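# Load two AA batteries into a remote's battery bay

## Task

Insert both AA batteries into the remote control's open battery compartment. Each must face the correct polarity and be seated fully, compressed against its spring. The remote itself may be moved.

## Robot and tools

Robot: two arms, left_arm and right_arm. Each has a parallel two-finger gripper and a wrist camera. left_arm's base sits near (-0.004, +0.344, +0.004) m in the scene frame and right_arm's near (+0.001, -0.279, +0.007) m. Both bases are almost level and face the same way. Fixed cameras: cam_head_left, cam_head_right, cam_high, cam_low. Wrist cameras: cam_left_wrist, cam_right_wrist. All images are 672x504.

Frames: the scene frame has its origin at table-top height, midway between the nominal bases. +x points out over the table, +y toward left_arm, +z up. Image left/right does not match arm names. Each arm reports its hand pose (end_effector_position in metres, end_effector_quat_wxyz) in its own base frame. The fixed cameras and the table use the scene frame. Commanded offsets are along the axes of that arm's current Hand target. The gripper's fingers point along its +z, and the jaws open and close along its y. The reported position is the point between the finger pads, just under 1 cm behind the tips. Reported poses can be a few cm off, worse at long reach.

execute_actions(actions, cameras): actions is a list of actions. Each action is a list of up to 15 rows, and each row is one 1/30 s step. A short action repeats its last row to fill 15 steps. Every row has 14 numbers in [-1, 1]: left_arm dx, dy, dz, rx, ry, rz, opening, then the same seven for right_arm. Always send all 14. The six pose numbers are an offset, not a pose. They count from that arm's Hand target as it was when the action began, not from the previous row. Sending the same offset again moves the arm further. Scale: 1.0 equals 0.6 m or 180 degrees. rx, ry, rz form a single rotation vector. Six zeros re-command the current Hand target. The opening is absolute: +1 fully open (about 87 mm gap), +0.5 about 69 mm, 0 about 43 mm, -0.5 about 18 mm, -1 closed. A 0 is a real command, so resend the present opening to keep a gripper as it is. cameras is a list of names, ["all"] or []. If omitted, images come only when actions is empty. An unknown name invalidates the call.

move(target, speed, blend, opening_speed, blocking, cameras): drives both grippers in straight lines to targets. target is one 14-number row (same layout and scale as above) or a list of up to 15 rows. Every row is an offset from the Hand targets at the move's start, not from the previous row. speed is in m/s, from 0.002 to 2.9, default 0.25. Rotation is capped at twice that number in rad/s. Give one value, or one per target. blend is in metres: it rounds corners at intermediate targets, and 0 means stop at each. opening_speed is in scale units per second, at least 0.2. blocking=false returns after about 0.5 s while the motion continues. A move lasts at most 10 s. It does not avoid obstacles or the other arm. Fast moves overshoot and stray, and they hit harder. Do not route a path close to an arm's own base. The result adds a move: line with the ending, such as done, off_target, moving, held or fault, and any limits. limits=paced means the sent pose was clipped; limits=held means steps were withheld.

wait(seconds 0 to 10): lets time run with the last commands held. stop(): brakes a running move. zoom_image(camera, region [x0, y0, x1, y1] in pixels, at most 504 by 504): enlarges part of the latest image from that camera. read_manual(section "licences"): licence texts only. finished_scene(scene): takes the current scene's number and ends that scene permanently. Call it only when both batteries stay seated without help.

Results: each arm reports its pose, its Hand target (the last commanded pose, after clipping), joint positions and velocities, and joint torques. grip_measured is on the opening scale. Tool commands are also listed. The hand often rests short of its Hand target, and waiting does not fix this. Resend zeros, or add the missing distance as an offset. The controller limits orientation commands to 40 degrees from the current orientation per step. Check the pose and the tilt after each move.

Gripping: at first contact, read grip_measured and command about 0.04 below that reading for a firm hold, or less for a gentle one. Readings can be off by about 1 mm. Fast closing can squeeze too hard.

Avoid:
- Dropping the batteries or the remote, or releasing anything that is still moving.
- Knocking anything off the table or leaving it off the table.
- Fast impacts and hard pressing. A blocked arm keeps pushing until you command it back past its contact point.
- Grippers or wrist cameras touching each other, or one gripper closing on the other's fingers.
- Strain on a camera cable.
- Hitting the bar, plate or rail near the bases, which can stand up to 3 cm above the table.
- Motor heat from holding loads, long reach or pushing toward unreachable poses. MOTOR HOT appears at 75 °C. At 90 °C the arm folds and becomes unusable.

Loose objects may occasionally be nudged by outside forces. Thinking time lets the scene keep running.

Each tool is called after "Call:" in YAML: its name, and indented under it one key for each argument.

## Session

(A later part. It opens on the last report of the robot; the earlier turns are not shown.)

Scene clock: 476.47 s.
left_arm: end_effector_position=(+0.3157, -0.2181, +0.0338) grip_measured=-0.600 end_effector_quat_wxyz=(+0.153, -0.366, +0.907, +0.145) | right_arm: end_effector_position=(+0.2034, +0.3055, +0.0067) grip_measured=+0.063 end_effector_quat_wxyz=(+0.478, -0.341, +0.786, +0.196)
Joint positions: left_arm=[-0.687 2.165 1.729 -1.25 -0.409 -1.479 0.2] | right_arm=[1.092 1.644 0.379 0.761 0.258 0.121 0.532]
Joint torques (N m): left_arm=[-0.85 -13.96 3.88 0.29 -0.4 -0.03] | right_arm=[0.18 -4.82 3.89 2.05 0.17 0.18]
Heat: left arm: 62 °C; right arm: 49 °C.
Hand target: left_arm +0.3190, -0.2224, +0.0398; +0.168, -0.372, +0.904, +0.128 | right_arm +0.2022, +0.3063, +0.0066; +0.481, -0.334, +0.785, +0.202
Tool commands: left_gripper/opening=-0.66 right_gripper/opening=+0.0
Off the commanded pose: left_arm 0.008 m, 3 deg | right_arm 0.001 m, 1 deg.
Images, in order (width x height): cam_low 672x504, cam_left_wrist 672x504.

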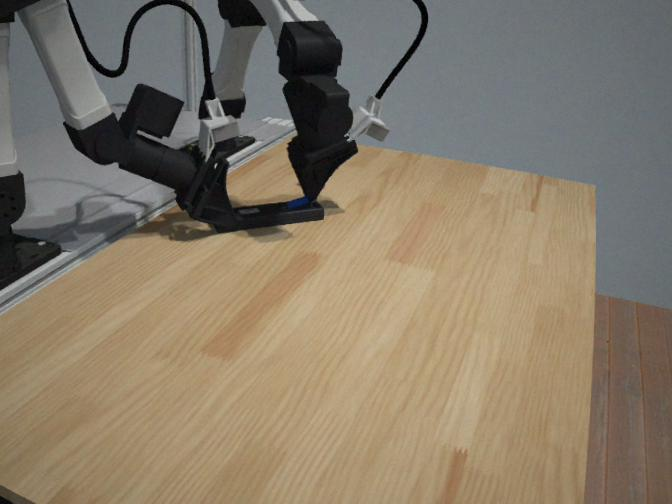

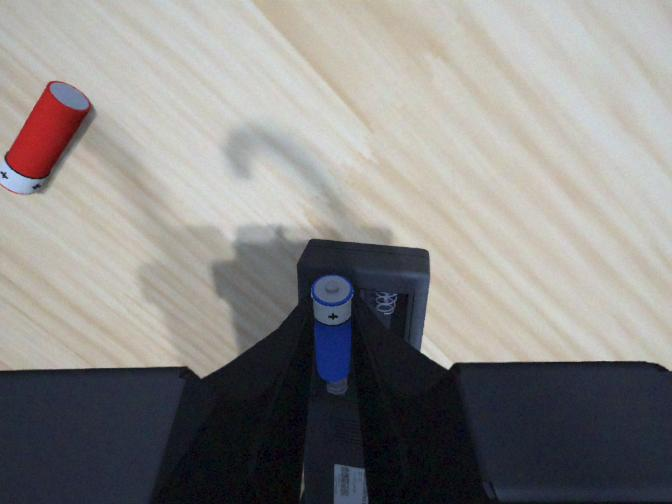

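Call:
move:
  target: [0.0055, -0.001, 0.00845, 0, 0, 0, -0.66, 0, 0, 0, 0, 0, 0, 0.0]
  speed: 0.04
  cameras: ["cam_right_wrist"]

Call:
zoom_image:
  camera: "cam_right_wrist"
  region: [265, 0, 345, 76]

Scene clock: 482.30 s.
left_arm: end_effector_position=(+0.3157, -0.2181, +0.0336) grip_measured=-0.600 end_effector_quat_wxyz=(+0.157, -0.366, +0.906, +0.143) | right_arm: end_effector_position=(+0.2034, +0.3055, +0.0067) grip_measured=+0.063 end_effector_quat_wxyz=(+0.478, -0.341, +0.786, +0.196)
Joint positions: left_arm=[-0.69 2.158 1.717 -1.24 -0.415 -1.481 0.2] | right_arm=[1.092 1.644 0.379 0.761 0.258 0.121 0.532]
Joint torques (N m): left_arm=[-0.83 -12.82 3.44 0.39 -0.34 -0.04] | right_arm=[0.17 -4.82 3.89 2.05 0.17 0.18]
Heat: left arm: 62 °C; right arm: 49 °C.
Hand target: left_arm +0.3184, -0.2230, +0.0338; +0.168, -0.372, +0.904, +0.128 | right_arm +0.2022, +0.3063, +0.0066; +0.481, -0.334, +0.785, +0.202
Off the commanded pose: left_arm 0.006 m, 2 deg | right_arm 0.001 m, 1 deg.
move: done
Images, in order (width x height): cam_right_wrist 672x504.

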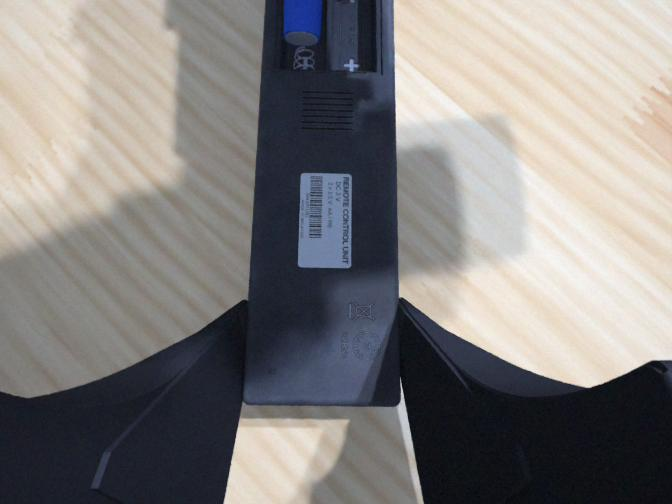

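Scaled by 6.300.

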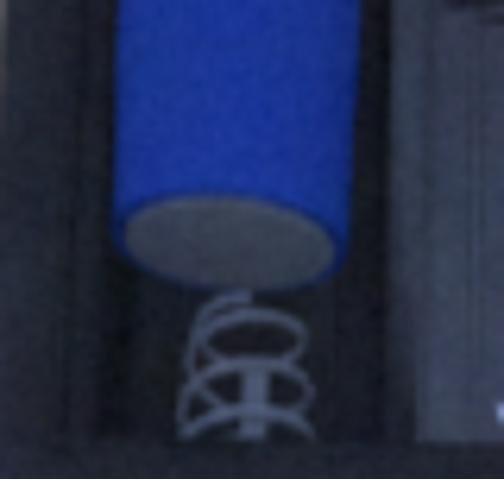

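Call:
move:
  target: [-0.00075, -0.00395, -0.00197, 0.0028, 0, 0, -0.66, 0, 0, 0, 0, 0, 0, 0.0]
  speed: 0.04
  cameras: ["cam_right_wrist"]

Call:
zoom_image:
  camera: "cam_right_wrist"
  region: [265, 0, 345, 76]

Scene clock: 533.43 s.
left_arm: end_effector_position=(+0.3157, -0.2181, +0.0336) grip_measured=-0.600 end_effector_quat_wxyz=(+0.157, -0.366, +0.906, +0.143) | right_arm: end_effector_position=(+0.2034, +0.3055, +0.0067) grip_measured=+0.063 end_effector_quat_wxyz=(+0.478, -0.341, +0.786, +0.196)
Joint positions: left_arm=[-0.69 2.158 1.717 -1.24 -0.415 -1.481 0.2] | right_arm=[1.092 1.644 0.379 0.761 0.258 0.121 0.532]
Joint torques (N m): left_arm=[-0.83 -12.83 3.84 0.44 -0.34 0.01] | right_arm=[0.17 -4.82 3.9 2.05 0.17 0.18]
Heat: left arm: 58 °C; right arm: 49 °C.
Hand target: left_arm +0.3201, -0.2248, +0.0348; +0.169, -0.372, +0.904, +0.125 | right_arm +0.2022, +0.3063, +0.0066; +0.481, -0.334, +0.785, +0.202
Off the commanded pose: left_arm 0.008 m, 3 deg | right_arm 0.001 m, 1 deg.
move: off_target (left_arm)
Images, in order (width x height): cam_right_wrist 672x504.

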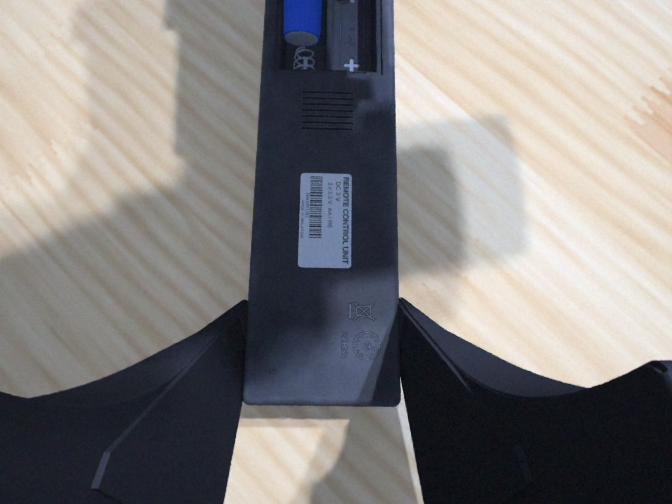

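Scaled by 6.300.

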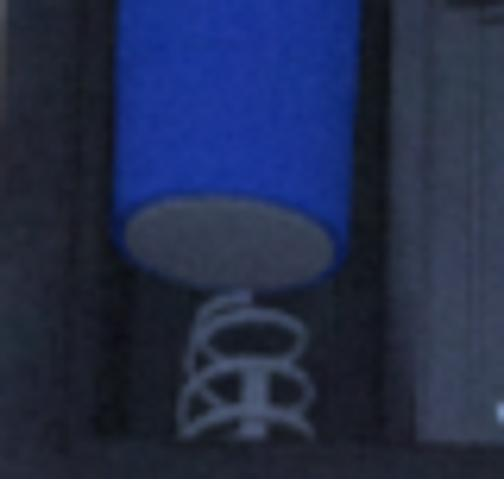

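Call:
wait:
  seconds: 0
  cameras: ["cam_low", "cam_head_right"]

Call:
zoom_image:
  camera: "cam_low"
  region: [280, 188, 330, 228]

Scene clock: 567.50 s.
left_arm: end_effector_position=(+0.3157, -0.2181, +0.0336) grip_measured=-0.600 end_effector_quat_wxyz=(+0.157, -0.366, +0.906, +0.143) | right_arm: end_effector_position=(+0.2034, +0.3055, +0.0067) grip_measured=+0.063 end_effector_quat_wxyz=(+0.478, -0.341, +0.786, +0.196)
Joint positions: left_arm=[-0.69 2.158 1.717 -1.24 -0.415 -1.481 0.2] | right_arm=[1.092 1.644 0.379 0.761 0.258 0.121 0.532]
Joint torques (N m): left_arm=[-0.81 -12.81 3.85 0.44 -0.34 0] | right_arm=[0.17 -4.82 3.9 2.05 0.17 0.18]
Heat: left arm: 57 °C; right arm: 50 °C.
Hand target: left_arm +0.3201, -0.2248, +0.0348; +0.169, -0.372, +0.904, +0.125 | right_arm +0.2022, +0.3063, +0.0066; +0.481, -0.334, +0.785, +0.202
Tool commands: left_gripper/opening=-0.66 right_gripper/opening=+0.0
Off the commanded pose: left_arm 0.008 m, 3 deg | right_arm 0.001 m, 1 deg.
Images, in order (width x height): cam_head_right 672x504, cam_low 672x504.

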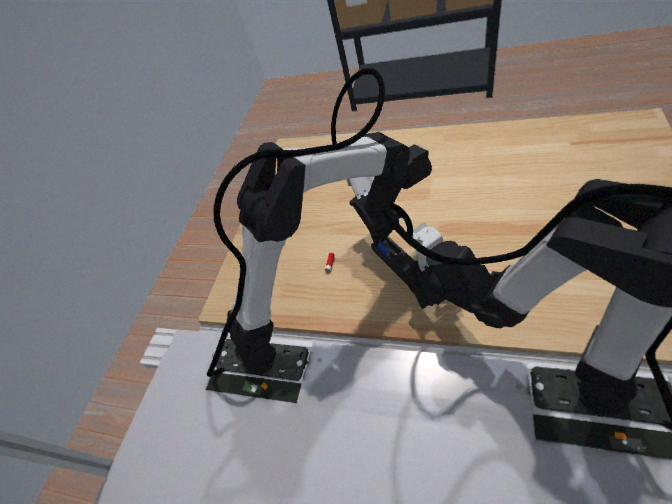

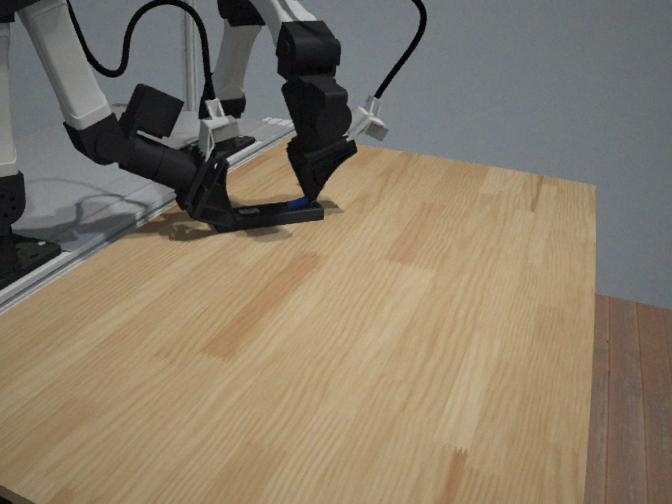

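Scaled by 10.080.

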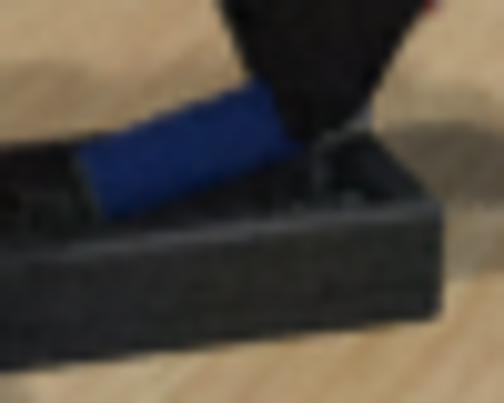

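Call:
move:
  target: [-0.00105, -0.00223, -0.00255, 0.0083, 0, 0, -0.66, 0, 0, 0, 0, 0, 0, 0.0]
  speed: 0.04
  cameras: ["cam_right_wrist"]

Call:
zoom_image:
  camera: "cam_right_wrist"
  region: [265, 0, 345, 76]

Scene clock: 593.53 s.
left_arm: end_effector_position=(+0.3157, -0.2181, +0.0337) grip_measured=-0.600 end_effector_quat_wxyz=(+0.161, -0.368, +0.906, +0.136) | right_arm: end_effector_position=(+0.2034, +0.3055, +0.0067) grip_measured=+0.063 end_effector_quat_wxyz=(+0.478, -0.341, +0.786, +0.196)
Joint positions: left_arm=[-0.69 2.141 1.692 -1.215 -0.415 -1.481 0.2] | right_arm=[1.092 1.644 0.379 0.761 0.258 0.121 0.532]
Joint torques (N m): left_arm=[-0.81 -13.18 3.78 0.53 -0.32 0.13] | right_arm=[0.17 -4.82 3.89 2.05 0.17 0.18]
Heat: left arm: 57 °C; right arm: 50 °C.
Hand target: left_arm +0.3211, -0.2258, +0.0362; +0.174, -0.369, +0.906, +0.113 | right_arm +0.2022, +0.3063, +0.0066; +0.481, -0.334, +0.785, +0.202
Off the commanded pose: left_arm 0.010 m, 3 deg | right_arm 0.001 m, 1 deg.
move: off_target (left_arm)
Images, in order (width x height): cam_right_wrist 672x504.

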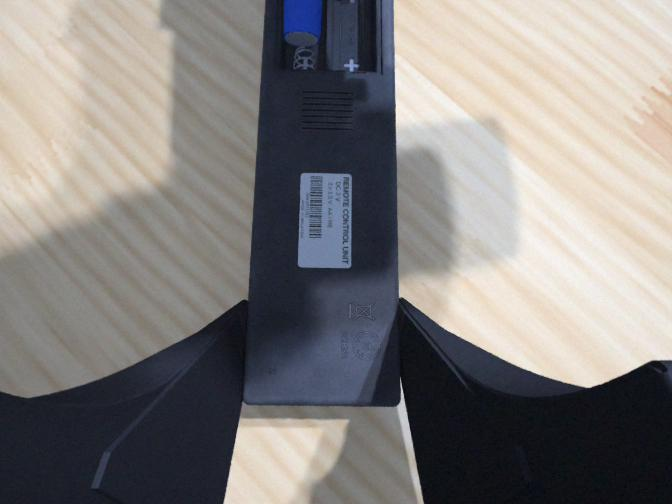

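Scaled by 6.300.

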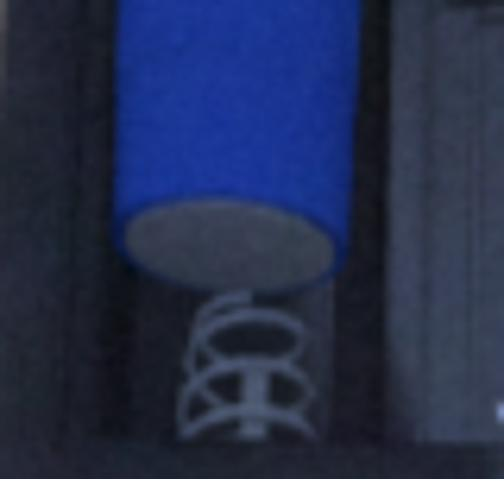

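Call:
move:
  target: [-0.0027, 0.0012, -0.0091, 0, 0, 0, -0.66, 0, 0, 0, 0, 0, 0, 0.0]
  speed: 0.04
  cameras: ["cam_right_wrist"]

Call:
zoom_image:
  camera: "cam_right_wrist"
  region: [265, 0, 345, 76]

Scene clock: 598.53 s.
left_arm: end_effector_position=(+0.3157, -0.2181, +0.0340) grip_measured=-0.600 end_effector_quat_wxyz=(+0.161, -0.368, +0.906, +0.136) | right_arm: end_effector_position=(+0.2034, +0.3055, +0.0067) grip_measured=+0.063 end_effector_quat_wxyz=(+0.478, -0.341, +0.786, +0.196)
Joint positions: left_arm=[-0.69 2.14 1.692 -1.215 -0.415 -1.481 0.2] | right_arm=[1.092 1.644 0.379 0.761 0.258 0.121 0.532]
Joint torques (N m): left_arm=[-0.98 -13.75 4.77 0.35 -0.32 0.12] | right_arm=[0.17 -4.81 3.89 2.05 0.17 0.18]
Heat: left arm: 58 °C; right arm: 50 °C.
Hand target: left_arm +0.3205, -0.2261, +0.0421; +0.174, -0.369, +0.906, +0.113 | right_arm +0.2022, +0.3063, +0.0066; +0.481, -0.334, +0.785, +0.202
Off the commanded pose: left_arm 0.012 m, 3 deg | right_arm 0.001 m, 1 deg.
move: off_target (left_arm)
Images, in order (width x height): cam_right_wrist 672x504.

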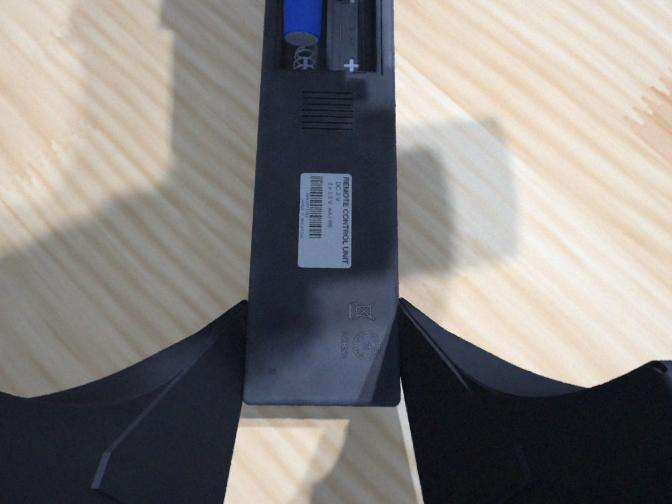

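Scaled by 6.300.

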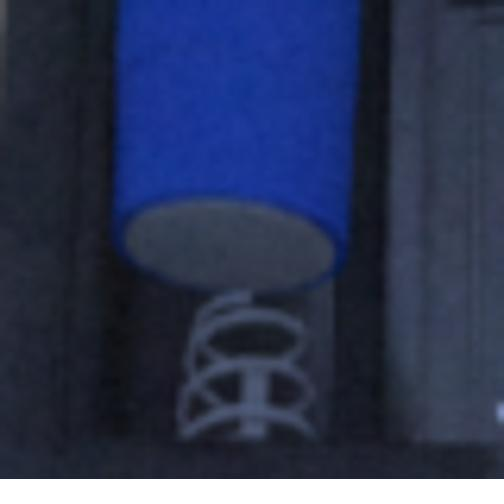

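Call:
move:
  target: [-0.0039, 0.00492, -0.00883, 0, 0, 0, -0.66, 0, 0, 0, 0, 0, 0, 0.0]
  speed: 0.04
  cameras: ["cam_right_wrist"]

Call:
zoom_image:
  camera: "cam_right_wrist"
  region: [265, 0, 345, 76]

Scene clock: 606.13 s.
left_arm: end_effector_position=(+0.3158, -0.2182, +0.0343) grip_measured=-0.600 end_effector_quat_wxyz=(+0.161, -0.368, +0.906, +0.135) | right_arm: end_effector_position=(+0.2034, +0.3055, +0.0067) grip_measured=+0.063 end_effector_quat_wxyz=(+0.478, -0.341, +0.786, +0.196)
Joint positions: left_arm=[-0.69 2.139 1.692 -1.215 -0.415 -1.481 0.2] | right_arm=[1.092 1.644 0.379 0.761 0.258 0.121 0.532]
Joint torques (N m): left_arm=[-0.87 -15.09 4.83 0.21 -0.32 0.13] | right_arm=[0.18 -4.82 3.9 2.05 0.17 0.18]
Heat: left arm: 59 °C; right arm: 50 °C.
Hand target: left_arm +0.3187, -0.2243, +0.0480; +0.174, -0.369, +0.906, +0.113 | right_arm +0.2022, +0.3063, +0.0066; +0.481, -0.334, +0.785, +0.202
Off the commanded pose: left_arm 0.015 m, 3 deg | right_arm 0.001 m, 1 deg.
move: off_target (left_arm)
Images, in order (width x height): cam_right_wrist 672x504.

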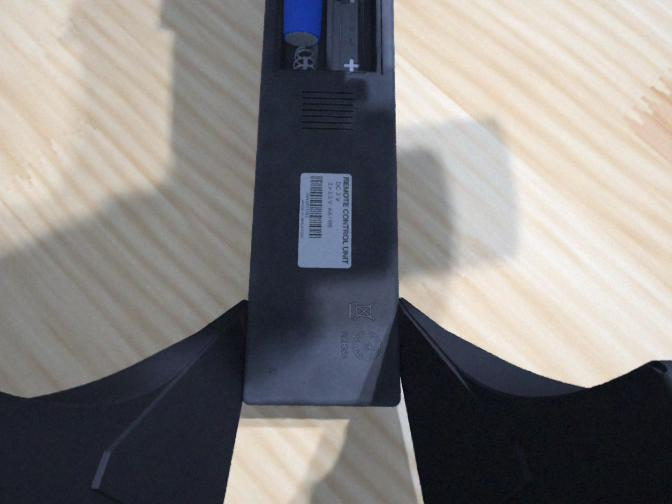

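Scaled by 6.300.

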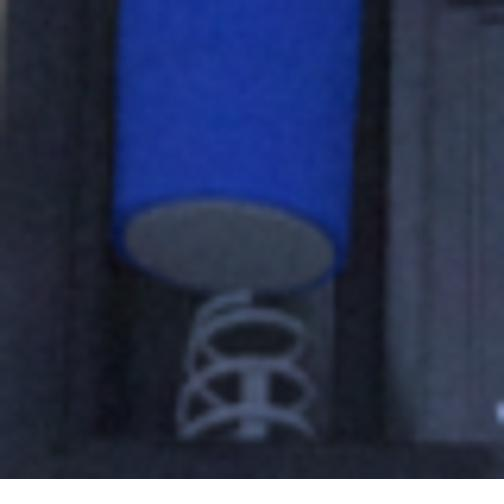

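Call:
move:
  target: [-0.00532, 0.00102, -0.01218, 0, -0.0278, 0, -0.66, 0, 0, 0, 0, 0, 0, 0.0]
  speed: 0.04
  cameras: ["cam_right_wrist"]

Call:
zoom_image:
  camera: "cam_right_wrist"
  region: [265, 0, 345, 76]

Scene clock: 654.97 s.
left_arm: end_effector_position=(+0.3141, -0.2230, +0.0365) grip_measured=-0.600 end_effector_quat_wxyz=(+0.191, -0.356, +0.903, +0.144) | right_arm: end_effector_position=(+0.2034, +0.3055, +0.0067) grip_measured=+0.063 end_effector_quat_wxyz=(+0.478, -0.341, +0.786, +0.196)
Joint positions: left_arm=[-0.73 2.139 1.692 -1.218 -0.474 -1.503 0.2] | right_arm=[1.092 1.644 0.379 0.761 0.258 0.121 0.532]
Joint torques (N m): left_arm=[-0.76 -15.57 5.57 -0.03 -0.61 -0.06] | right_arm=[0.17 -4.82 3.89 2.05 0.17 0.18]
Heat: left arm: 69 °C; right arm: 50 °C.
Hand target: left_arm +0.3187, -0.2243, +0.0560; +0.213, -0.364, +0.897, +0.129 | right_arm +0.2022, +0.3063, +0.0066; +0.481, -0.334, +0.785, +0.202
Off the commanded pose: left_arm 0.020 m, 3 deg | right_arm 0.001 m, 1 deg.
move: off_target (left_arm)
Images, in order (width x height): cam_right_wrist 672x504.

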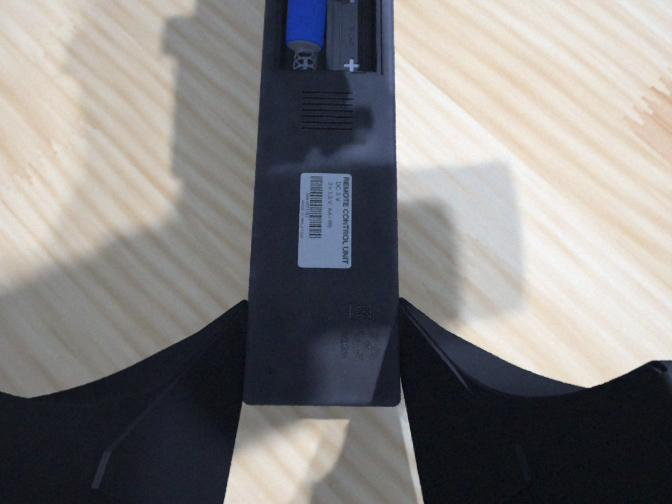

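Scaled by 6.300.

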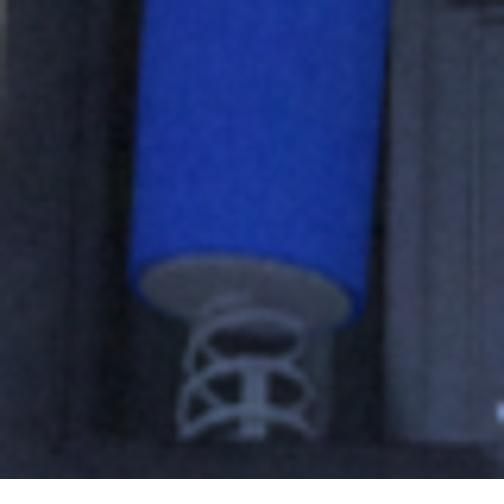

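Call:
move:
  target: [0.0111, -0.00095, 0.02047, 0, 0, 0, -0.66, 0, 0, 0, 0, 0, 0, 0.0]
  speed: 0.04
  cameras: ["cam_right_wrist"]

Call:
zoom_image:
  camera: "cam_right_wrist"
  region: [265, 0, 345, 76]

Scene clock: 667.23 s.
left_arm: end_effector_position=(+0.3130, -0.2212, +0.0328) grip_measured=-0.600 end_effector_quat_wxyz=(+0.194, -0.356, +0.903, +0.146) | right_arm: end_effector_position=(+0.2032, +0.3057, +0.0068) grip_measured=+0.063 end_effector_quat_wxyz=(+0.478, -0.341, +0.785, +0.197)
Joint positions: left_arm=[-0.731 2.136 1.671 -1.202 -0.481 -1.506 0.2] | right_arm=[1.093 1.644 0.379 0.761 0.258 0.121 0.532]
Joint torques (N m): left_arm=[-0.58 -14.24 4.05 0.3 -0.55 -0.04] | right_arm=[0.1 -4.82 3.89 2.05 0.17 0.18]
Heat: left arm: 71 °C; right arm: 50 °C.
Hand target: left_arm +0.3184, -0.2239, +0.0420; +0.214, -0.364, +0.897, +0.129 | right_arm +0.2022, +0.3063, +0.0067; +0.481, -0.334, +0.785, +0.202
Off the commanded pose: left_arm 0.011 m, 3 deg | right_arm 0.001 m, 1 deg.
move: off_target (left_arm)
Images, in order (width x height): cam_right_wrist 672x504.

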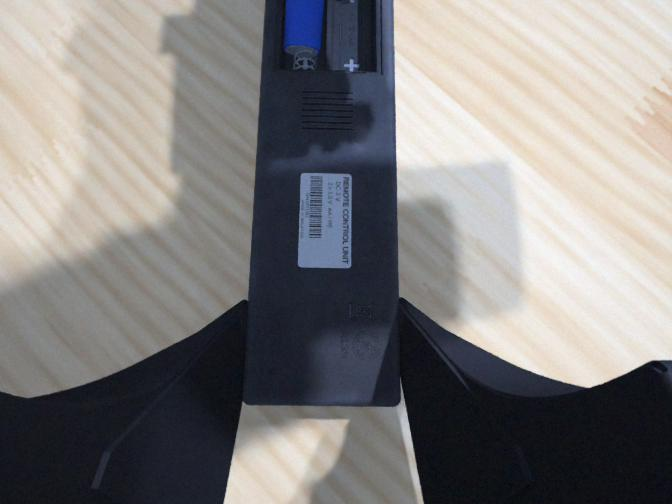

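Scaled by 6.300.

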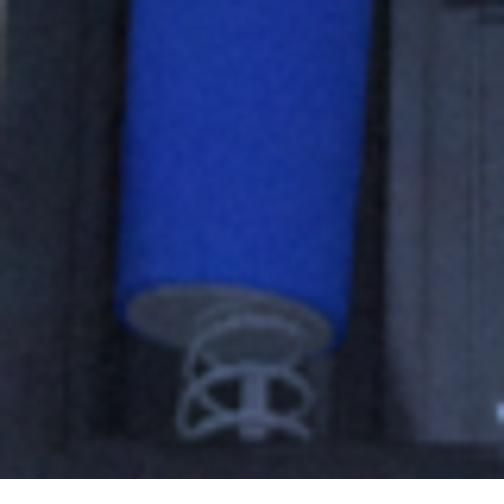

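Call:
move:
  target: [0.01248, -0.0008, -0.00497, 0, 0.0167, 0, -0.66, 0, 0, 0, 0, 0, 0, 0.0]
  speed: 0.04
  cameras: ["cam_right_wrist"]

Call:
zoom_image:
  camera: "cam_right_wrist"
  region: [265, 0, 345, 76]

Scene clock: 689.80 s.
left_arm: end_effector_position=(+0.3121, -0.2223, +0.0328) grip_measured=-0.600 end_effector_quat_wxyz=(+0.190, -0.356, +0.903, +0.144) | right_arm: end_effector_position=(+0.2032, +0.3057, +0.0068) grip_measured=+0.063 end_effector_quat_wxyz=(+0.478, -0.341, +0.785, +0.197)
Joint positions: left_arm=[-0.731 2.135 1.671 -1.202 -0.473 -1.506 0.2] | right_arm=[1.093 1.644 0.379 0.761 0.258 0.121 0.532]
Joint torques (N m): left_arm=[-0.31 -13.98 4.68 0.23 -0.07 -0.01] | right_arm=[0.1 -4.82 3.89 2.05 0.17 0.18]
Heat: left arm: 66 °C; right arm: 51 °C.
Hand target: left_arm +0.3130, -0.2300, +0.0411; +0.190, -0.367, +0.903, +0.119 | right_arm +0.2022, +0.3063, +0.0067; +0.481, -0.334, +0.785, +0.202
Off the commanded pose: left_arm 0.011 m, 3 deg | right_arm 0.001 m, 1 deg.
move: off_target (left_arm)
Images, in order (width x height): cam_right_wrist 672x504.

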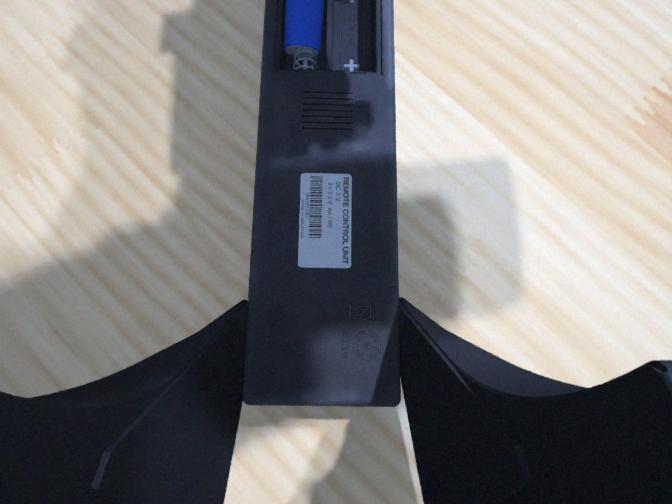

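Scaled by 6.300.

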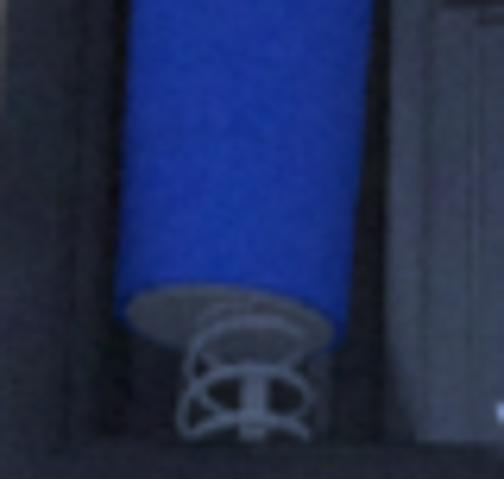

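Call:
move:
  target: [0.01248, -0.0008, -0.00497, 0, 0.0111, 0, -0.66, 0, 0, 0, 0, 0, 0, 0.0]
  speed: 0.04
  cameras: ["cam_right_wrist"]

Call:
zoom_image:
  camera: "cam_right_wrist"
  region: [265, 0, 345, 76]

Scene clock: 693.77 s.
left_arm: end_effector_position=(+0.3104, -0.2241, +0.0324) grip_measured=-0.600 end_effector_quat_wxyz=(+0.184, -0.357, +0.905, +0.141) | right_arm: end_effector_position=(+0.2032, +0.3057, +0.0068) grip_measured=+0.063 end_effector_quat_wxyz=(+0.478, -0.341, +0.785, +0.197)
Joint positions: left_arm=[-0.731 2.134 1.671 -1.202 -0.459 -1.506 0.2] | right_arm=[1.093 1.644 0.379 0.761 0.258 0.121 0.532]
Joint torques (N m): left_arm=[-0.77 -13.71 5.18 0.15 0.16 -0.06] | right_arm=[0.1 -4.82 3.9 2.04 0.17 0.18]
Heat: left arm: 66 °C; right arm: 51 °C.
Hand target: left_arm +0.3077, -0.2360, +0.0405; +0.174, -0.369, +0.906, +0.113 | right_arm +0.2022, +0.3063, +0.0067; +0.481, -0.334, +0.785, +0.202
Off the commanded pose: left_arm 0.015 m, 4 deg | right_arm 0.001 m, 1 deg.
move: off_target (left_arm)
Images, in order (width x height): cam_right_wrist 672x504.

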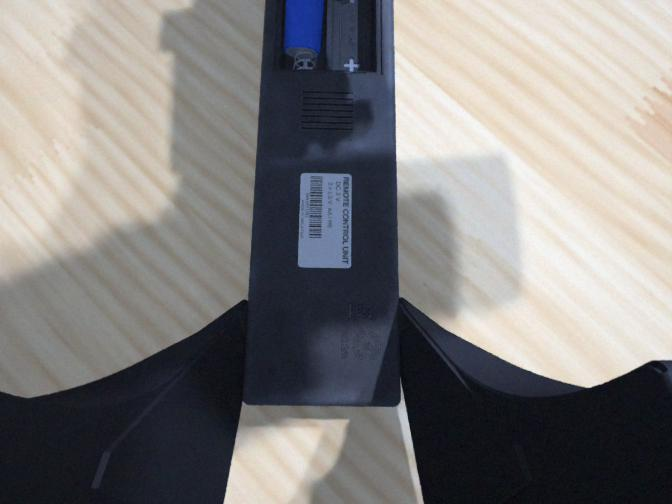

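Scaled by 6.300.

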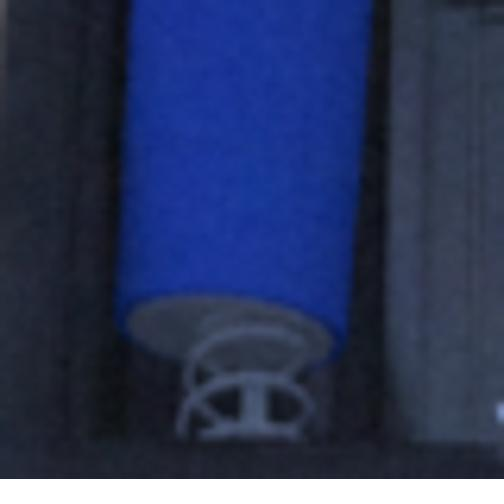

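Call:
move:
  target: [0.01248, -0.0008, -0.00497, 0, 0.0167, 0, -0.66, 0, 0, 0, 0, 0, 0, 0.0]
  speed: 0.04
  cameras: ["cam_right_wrist"]

Call:
zoom_image:
  camera: "cam_right_wrist"
  region: [265, 0, 345, 76]

Scene clock: 699.13 s.
left_arm: end_effector_position=(+0.3083, -0.2263, +0.0318) grip_measured=-0.600 end_effector_quat_wxyz=(+0.177, -0.359, +0.906, +0.137) | right_arm: end_effector_position=(+0.2032, +0.3057, +0.0068) grip_measured=+0.063 end_effector_quat_wxyz=(+0.478, -0.341, +0.785, +0.197)
Joint positions: left_arm=[-0.731 2.134 1.671 -1.202 -0.442 -1.506 0.2] | right_arm=[1.093 1.644 0.379 0.761 0.258 0.121 0.532]
Joint torques (N m): left_arm=[-0.54 -13.5 5.81 0.08 0.54 -0.03] | right_arm=[0.1 -4.81 3.89 2.04 0.17 0.18]
Heat: left arm: 65 °C; right arm: 51 °C.
Hand target: left_arm +0.3023, -0.2420, +0.0402; +0.150, -0.372, +0.910, +0.103 | right_arm +0.2022, +0.3063, +0.0067; +0.481, -0.334, +0.785, +0.202
Off the commanded pose: left_arm 0.019 m, 5 deg | right_arm 0.001 m, 1 deg.
move: off_target (left_arm)
Images, in order (width x height): cam_right_wrist 672x504.

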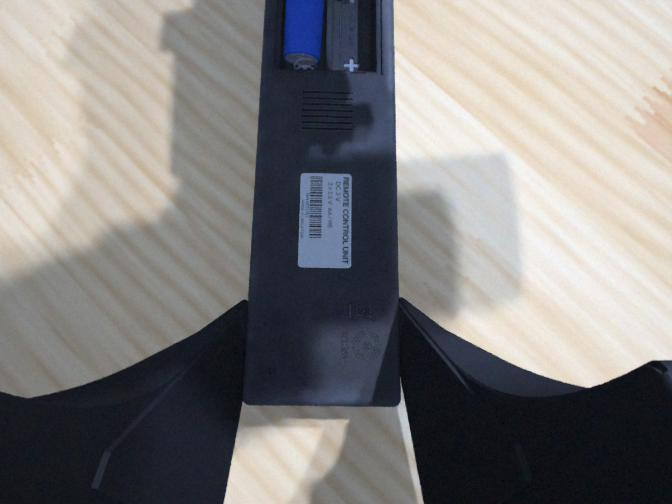

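Scaled by 6.300.

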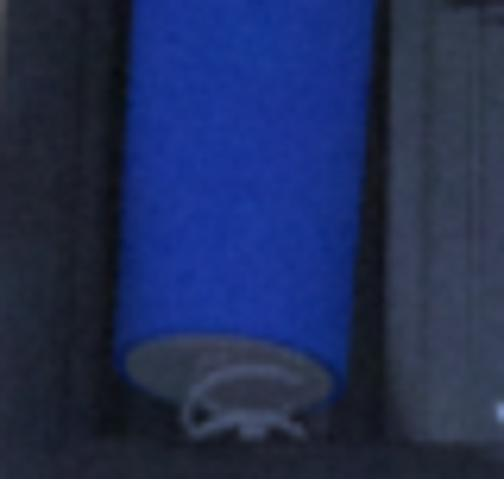

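Call:
move:
  target: [0.00545, -0.00045, 0.00505, 0, 0.0278, 0, -0.66, 0, 0, 0, 0, 0, 0, 0.0]
  speed: 0.04
  cameras: ["cam_right_wrist"]

Call:
zoom_image:
  camera: "cam_right_wrist"
  region: [265, 0, 345, 76]

Scene clock: 735.23 s.
left_arm: end_effector_position=(+0.3085, -0.2257, +0.0310) grip_measured=-0.600 end_effector_quat_wxyz=(+0.144, -0.370, +0.909, +0.124) | right_arm: end_effector_position=(+0.2032, +0.3057, +0.0068) grip_measured=+0.063 end_effector_quat_wxyz=(+0.478, -0.341, +0.785, +0.197)
Joint positions: left_arm=[-0.698 2.134 1.677 -1.202 -0.373 -1.488 0.2] | right_arm=[1.093 1.644 0.379 0.761 0.258 0.121 0.532]
Joint torques (N m): left_arm=[-0.53 -13.08 5.19 0.2 0.74 0.14] | right_arm=[0.1 -4.81 3.89 2.05 0.17 0.18]
Heat: left arm: 64 °C; right arm: 51 °C.
Hand target: left_arm +0.3008, -0.2435, +0.0362; +0.110, -0.376, +0.916, +0.087 | right_arm +0.2022, +0.3063, +0.0067; +0.481, -0.334, +0.785, +0.202
Off the commanded pose: left_arm 0.020 m, 6 deg | right_arm 0.001 m, 1 deg.
move: off_target (left_arm)
Images, in order (width x height): cam_right_wrist 672x504.

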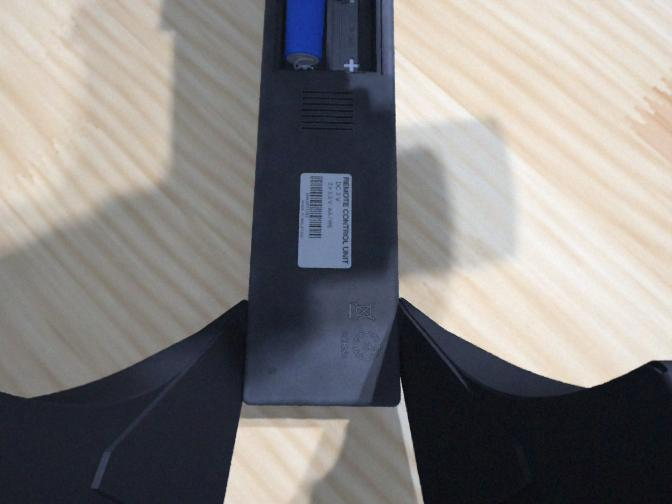

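Scaled by 6.300.

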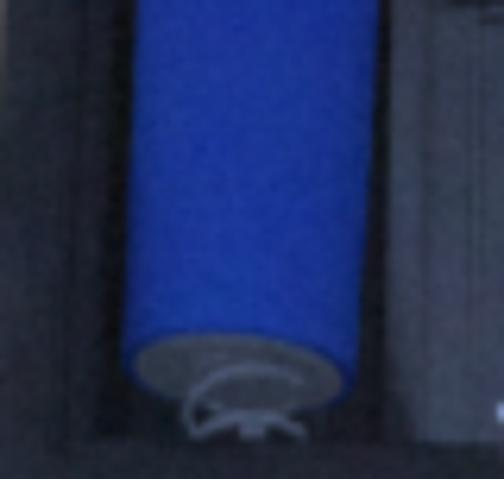

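Call:
wait:
  seconds: 0
  cameras: ["cam_left_wrist", "cam_low"]

Call:
zoom_image:
  camera: "cam_left_wrist"
  region: [290, 210, 440, 330]

Call:
zoom_image:
  camera: "cam_low"
  region: [280, 188, 330, 228]

Scene clock: 741.43 s.
left_arm: end_effector_position=(+0.3085, -0.2257, +0.0310) grip_measured=-0.600 end_effector_quat_wxyz=(+0.144, -0.370, +0.909, +0.124) | right_arm: end_effector_position=(+0.2032, +0.3057, +0.0068) grip_measured=+0.063 end_effector_quat_wxyz=(+0.478, -0.341, +0.785, +0.197)
Joint positions: left_arm=[-0.698 2.134 1.677 -1.202 -0.373 -1.488 0.2] | right_arm=[1.093 1.644 0.379 0.761 0.258 0.121 0.532]
Joint torques (N m): left_arm=[-0.53 -13.09 5.22 0.2 0.75 0.13] | right_arm=[0.1 -4.81 3.89 2.05 0.17 0.18]
Heat: left arm: 64 °C; right arm: 51 °C.
Hand target: left_arm +0.3008, -0.2435, +0.0362; +0.110, -0.376, +0.916, +0.087 | right_arm +0.2022, +0.3063, +0.0067; +0.481, -0.334, +0.785, +0.202
Tool commands: left_gripper/opening=-0.66 right_gripper/opening=+0.0
Off the commanded pose: left_arm 0.020 m, 6 deg | right_arm 0.001 m, 1 deg.
Images, in order (width x height): cam_low 672x504, cam_left_wrist 672x504.

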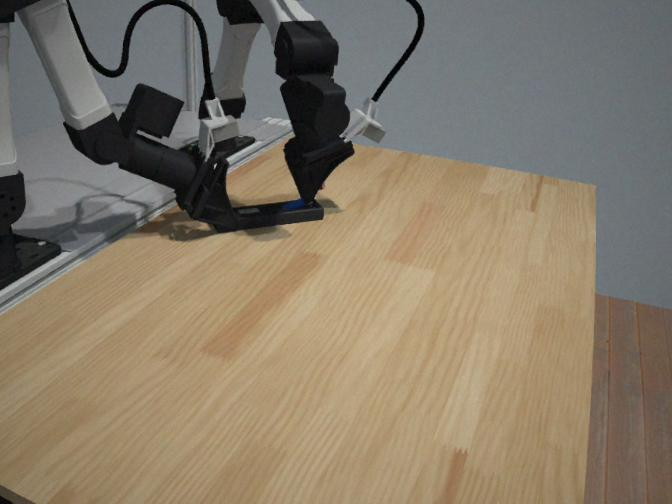

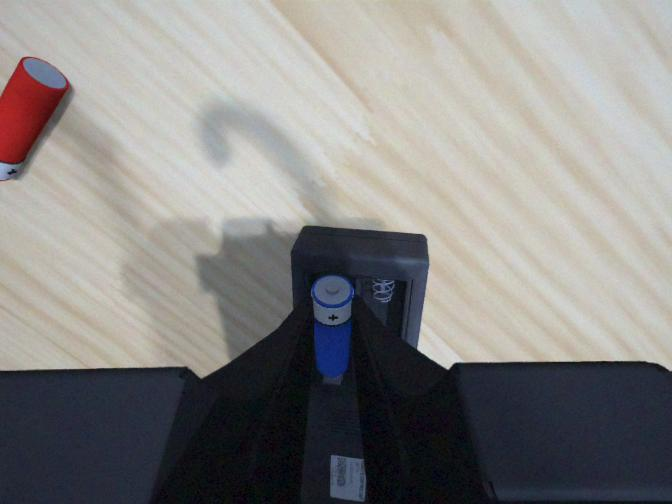

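Scaled by 3.360.

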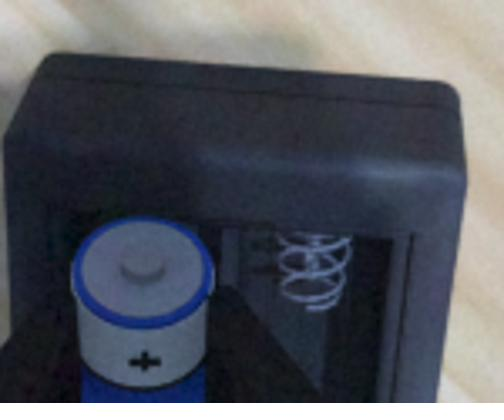

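Scaled by 10.080.

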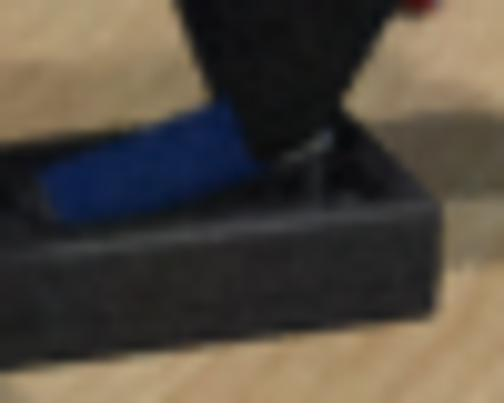

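Call:
move:
  target: [0.01098, -0.00027, 0.00213, 0, 0, 0, -0.66, 0, 0, 0, 0, 0, 0, 0.0]
  speed: 0.04
  cameras: ["cam_left_wrist"]

Call:
zoom_image:
  camera: "cam_left_wrist"
  region: [290, 210, 440, 330]

Scene clock: 747.93 s.
left_arm: end_effector_position=(+0.3085, -0.2257, +0.0310) grip_measured=-0.600 end_effector_quat_wxyz=(+0.144, -0.370, +0.909, +0.124) | right_arm: end_effector_position=(+0.2032, +0.3057, +0.0068) grip_measured=+0.063 end_effector_quat_wxyz=(+0.478, -0.341, +0.785, +0.197)
Joint positions: left_arm=[-0.698 2.134 1.677 -1.202 -0.373 -1.488 0.2] | right_arm=[1.093 1.644 0.379 0.761 0.258 0.121 0.532]
Joint torques (N m): left_arm=[-1.94 -12.82 4.55 0.25 0.76 -0.03] | right_arm=[0.09 -4.81 3.89 2.05 0.17 0.18]
Heat: left arm: 64 °C; right arm: 51 °C.
Hand target: left_arm +0.2966, -0.2477, +0.0332; +0.111, -0.376, +0.916, +0.087 | right_arm +0.2022, +0.3063, +0.0067; +0.481, -0.334, +0.785, +0.202
Off the commanded pose: left_arm 0.025 m, 6 deg | right_arm 0.001 m, 1 deg.
move: off_target (left_arm)
Images, in order (width x height): cam_left_wrist 672x504.

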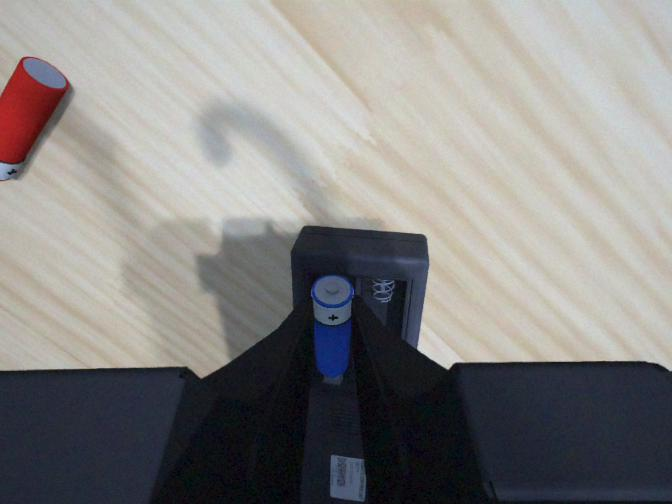

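Scaled by 3.360.

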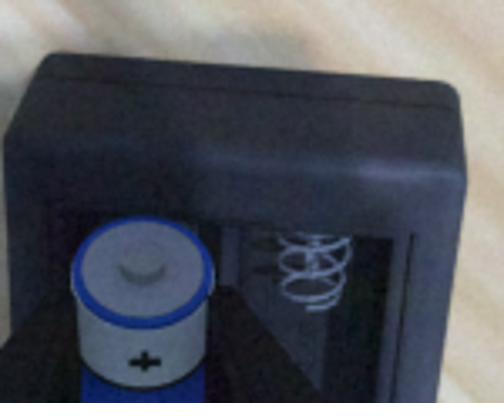

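Call:
move:
  target: [0.01098, -0.00027, 0.00213, 0, 0, 0, -0.66, 0, 0, 0, 0, 0, 0, 0.0]
  speed: 0.04
  cameras: ["cam_left_wrist"]

Call:
zoom_image:
  camera: "cam_left_wrist"
  region: [290, 210, 440, 330]

Scene clock: 751.07 s.
left_arm: end_effector_position=(+0.3074, -0.2267, +0.0287) grip_measured=-0.600 end_effector_quat_wxyz=(+0.143, -0.373, +0.909, +0.123) | right_arm: end_effector_position=(+0.2027, +0.3053, +0.0065) grip_measured=+0.063 end_effector_quat_wxyz=(+0.478, -0.341, +0.785, +0.197)
Joint positions: left_arm=[-0.7 2.134 1.668 -1.194 -0.369 -1.495 0.2] | right_arm=[1.094 1.644 0.376 0.765 0.258 0.121 0.532]
Joint torques (N m): left_arm=[-3.18 -12.68 4.46 0.23 0.74 -0.12] | right_arm=[0.02 -4.78 4.16 2.01 0.17 0.18]
Heat: left arm: 64 °C; right arm: 51 °C.
Hand target: left_arm +0.2924, -0.2519, +0.0302; +0.111, -0.376, +0.916, +0.087 | right_arm +0.2022, +0.3062, +0.0066; +0.481, -0.334, +0.785, +0.202
Off the commanded pose: left_arm 0.029 m, 6 deg | right_arm 0.001 m, 1 deg.
move: off_target (left_arm)
Images, in order (width x height): cam_left_wrist 672x504.

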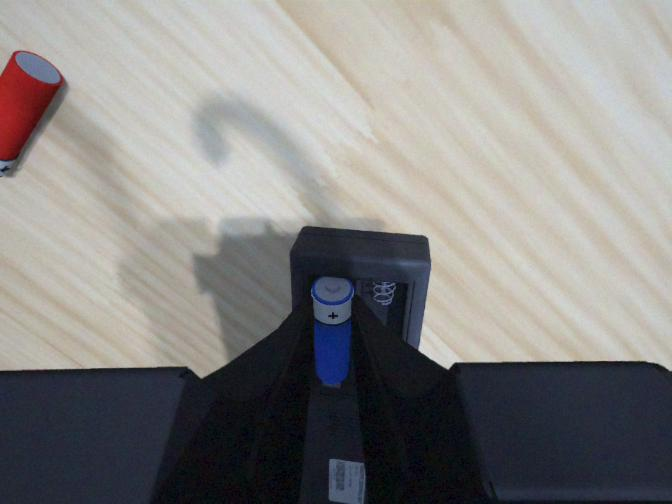

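Scaled by 3.360.

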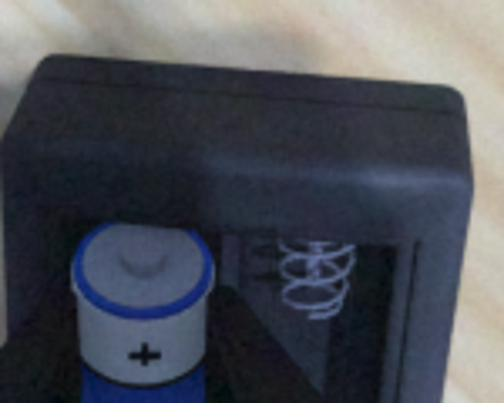

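Call:
move:
  target: [0.00133, -0.00038, 0.0048, 0, 0.0278, 0, -0.66, 0, 0, 0, 0, 0, 0, 0.0]
  speed: 0.04
  cameras: ["cam_left_wrist", "cam_right_wrist"]

Call:
zoom_image:
  camera: "cam_left_wrist"
  region: [290, 210, 440, 330]

Call:
zoom_image:
  camera: "cam_right_wrist"
  region: [265, 0, 345, 76]

Scene clock: 758.83 s.
left_arm: end_effector_position=(+0.3071, -0.2267, +0.0277) grip_measured=-0.600 end_effector_quat_wxyz=(+0.121, -0.378, +0.911, +0.113) | right_arm: end_effector_position=(+0.2027, +0.3053, +0.0065) grip_measured=+0.063 end_effector_quat_wxyz=(+0.478, -0.341, +0.785, +0.197)
Joint positions: left_arm=[-0.678 2.134 1.668 -1.19 -0.321 -1.478 0.2] | right_arm=[1.094 1.644 0.376 0.765 0.258 0.121 0.532]
Joint torques (N m): left_arm=[-1.54 -12.1 4.48 0.29 1.13 0.12] | right_arm=[0.02 -4.78 4.18 2.01 0.17 0.18]
Heat: left arm: 63 °C; right arm: 51 °C.
Hand target: left_arm +0.2924, -0.2520, +0.0272; +0.071, -0.380, +0.920, +0.070 | right_arm +0.2022, +0.3062, +0.0066; +0.481, -0.334, +0.785, +0.202
Off the commanded pose: left_arm 0.029 m, 8 deg | right_arm 0.001 m, 1 deg.
move: off_target (left_arm)
Images, in order (width x height): cam_left_wrist 672x504, cam_right_wrist 672x504.

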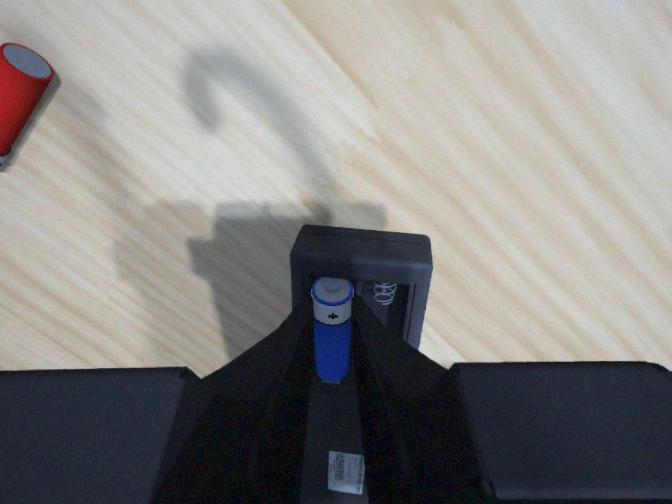

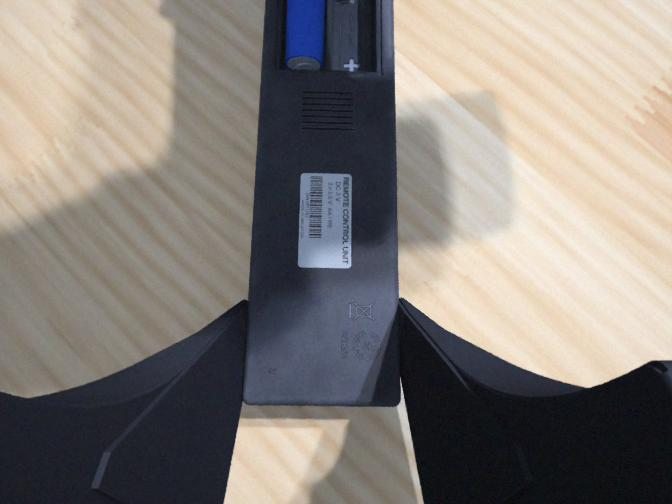

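Scaled by 3.360.

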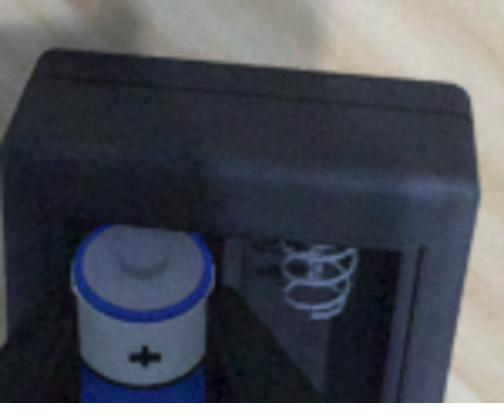

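Scaled by 6.300.

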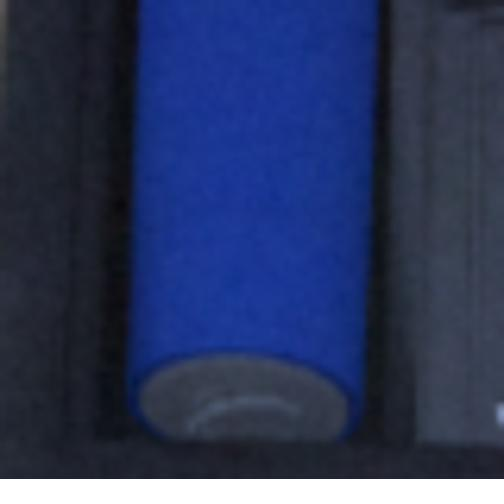

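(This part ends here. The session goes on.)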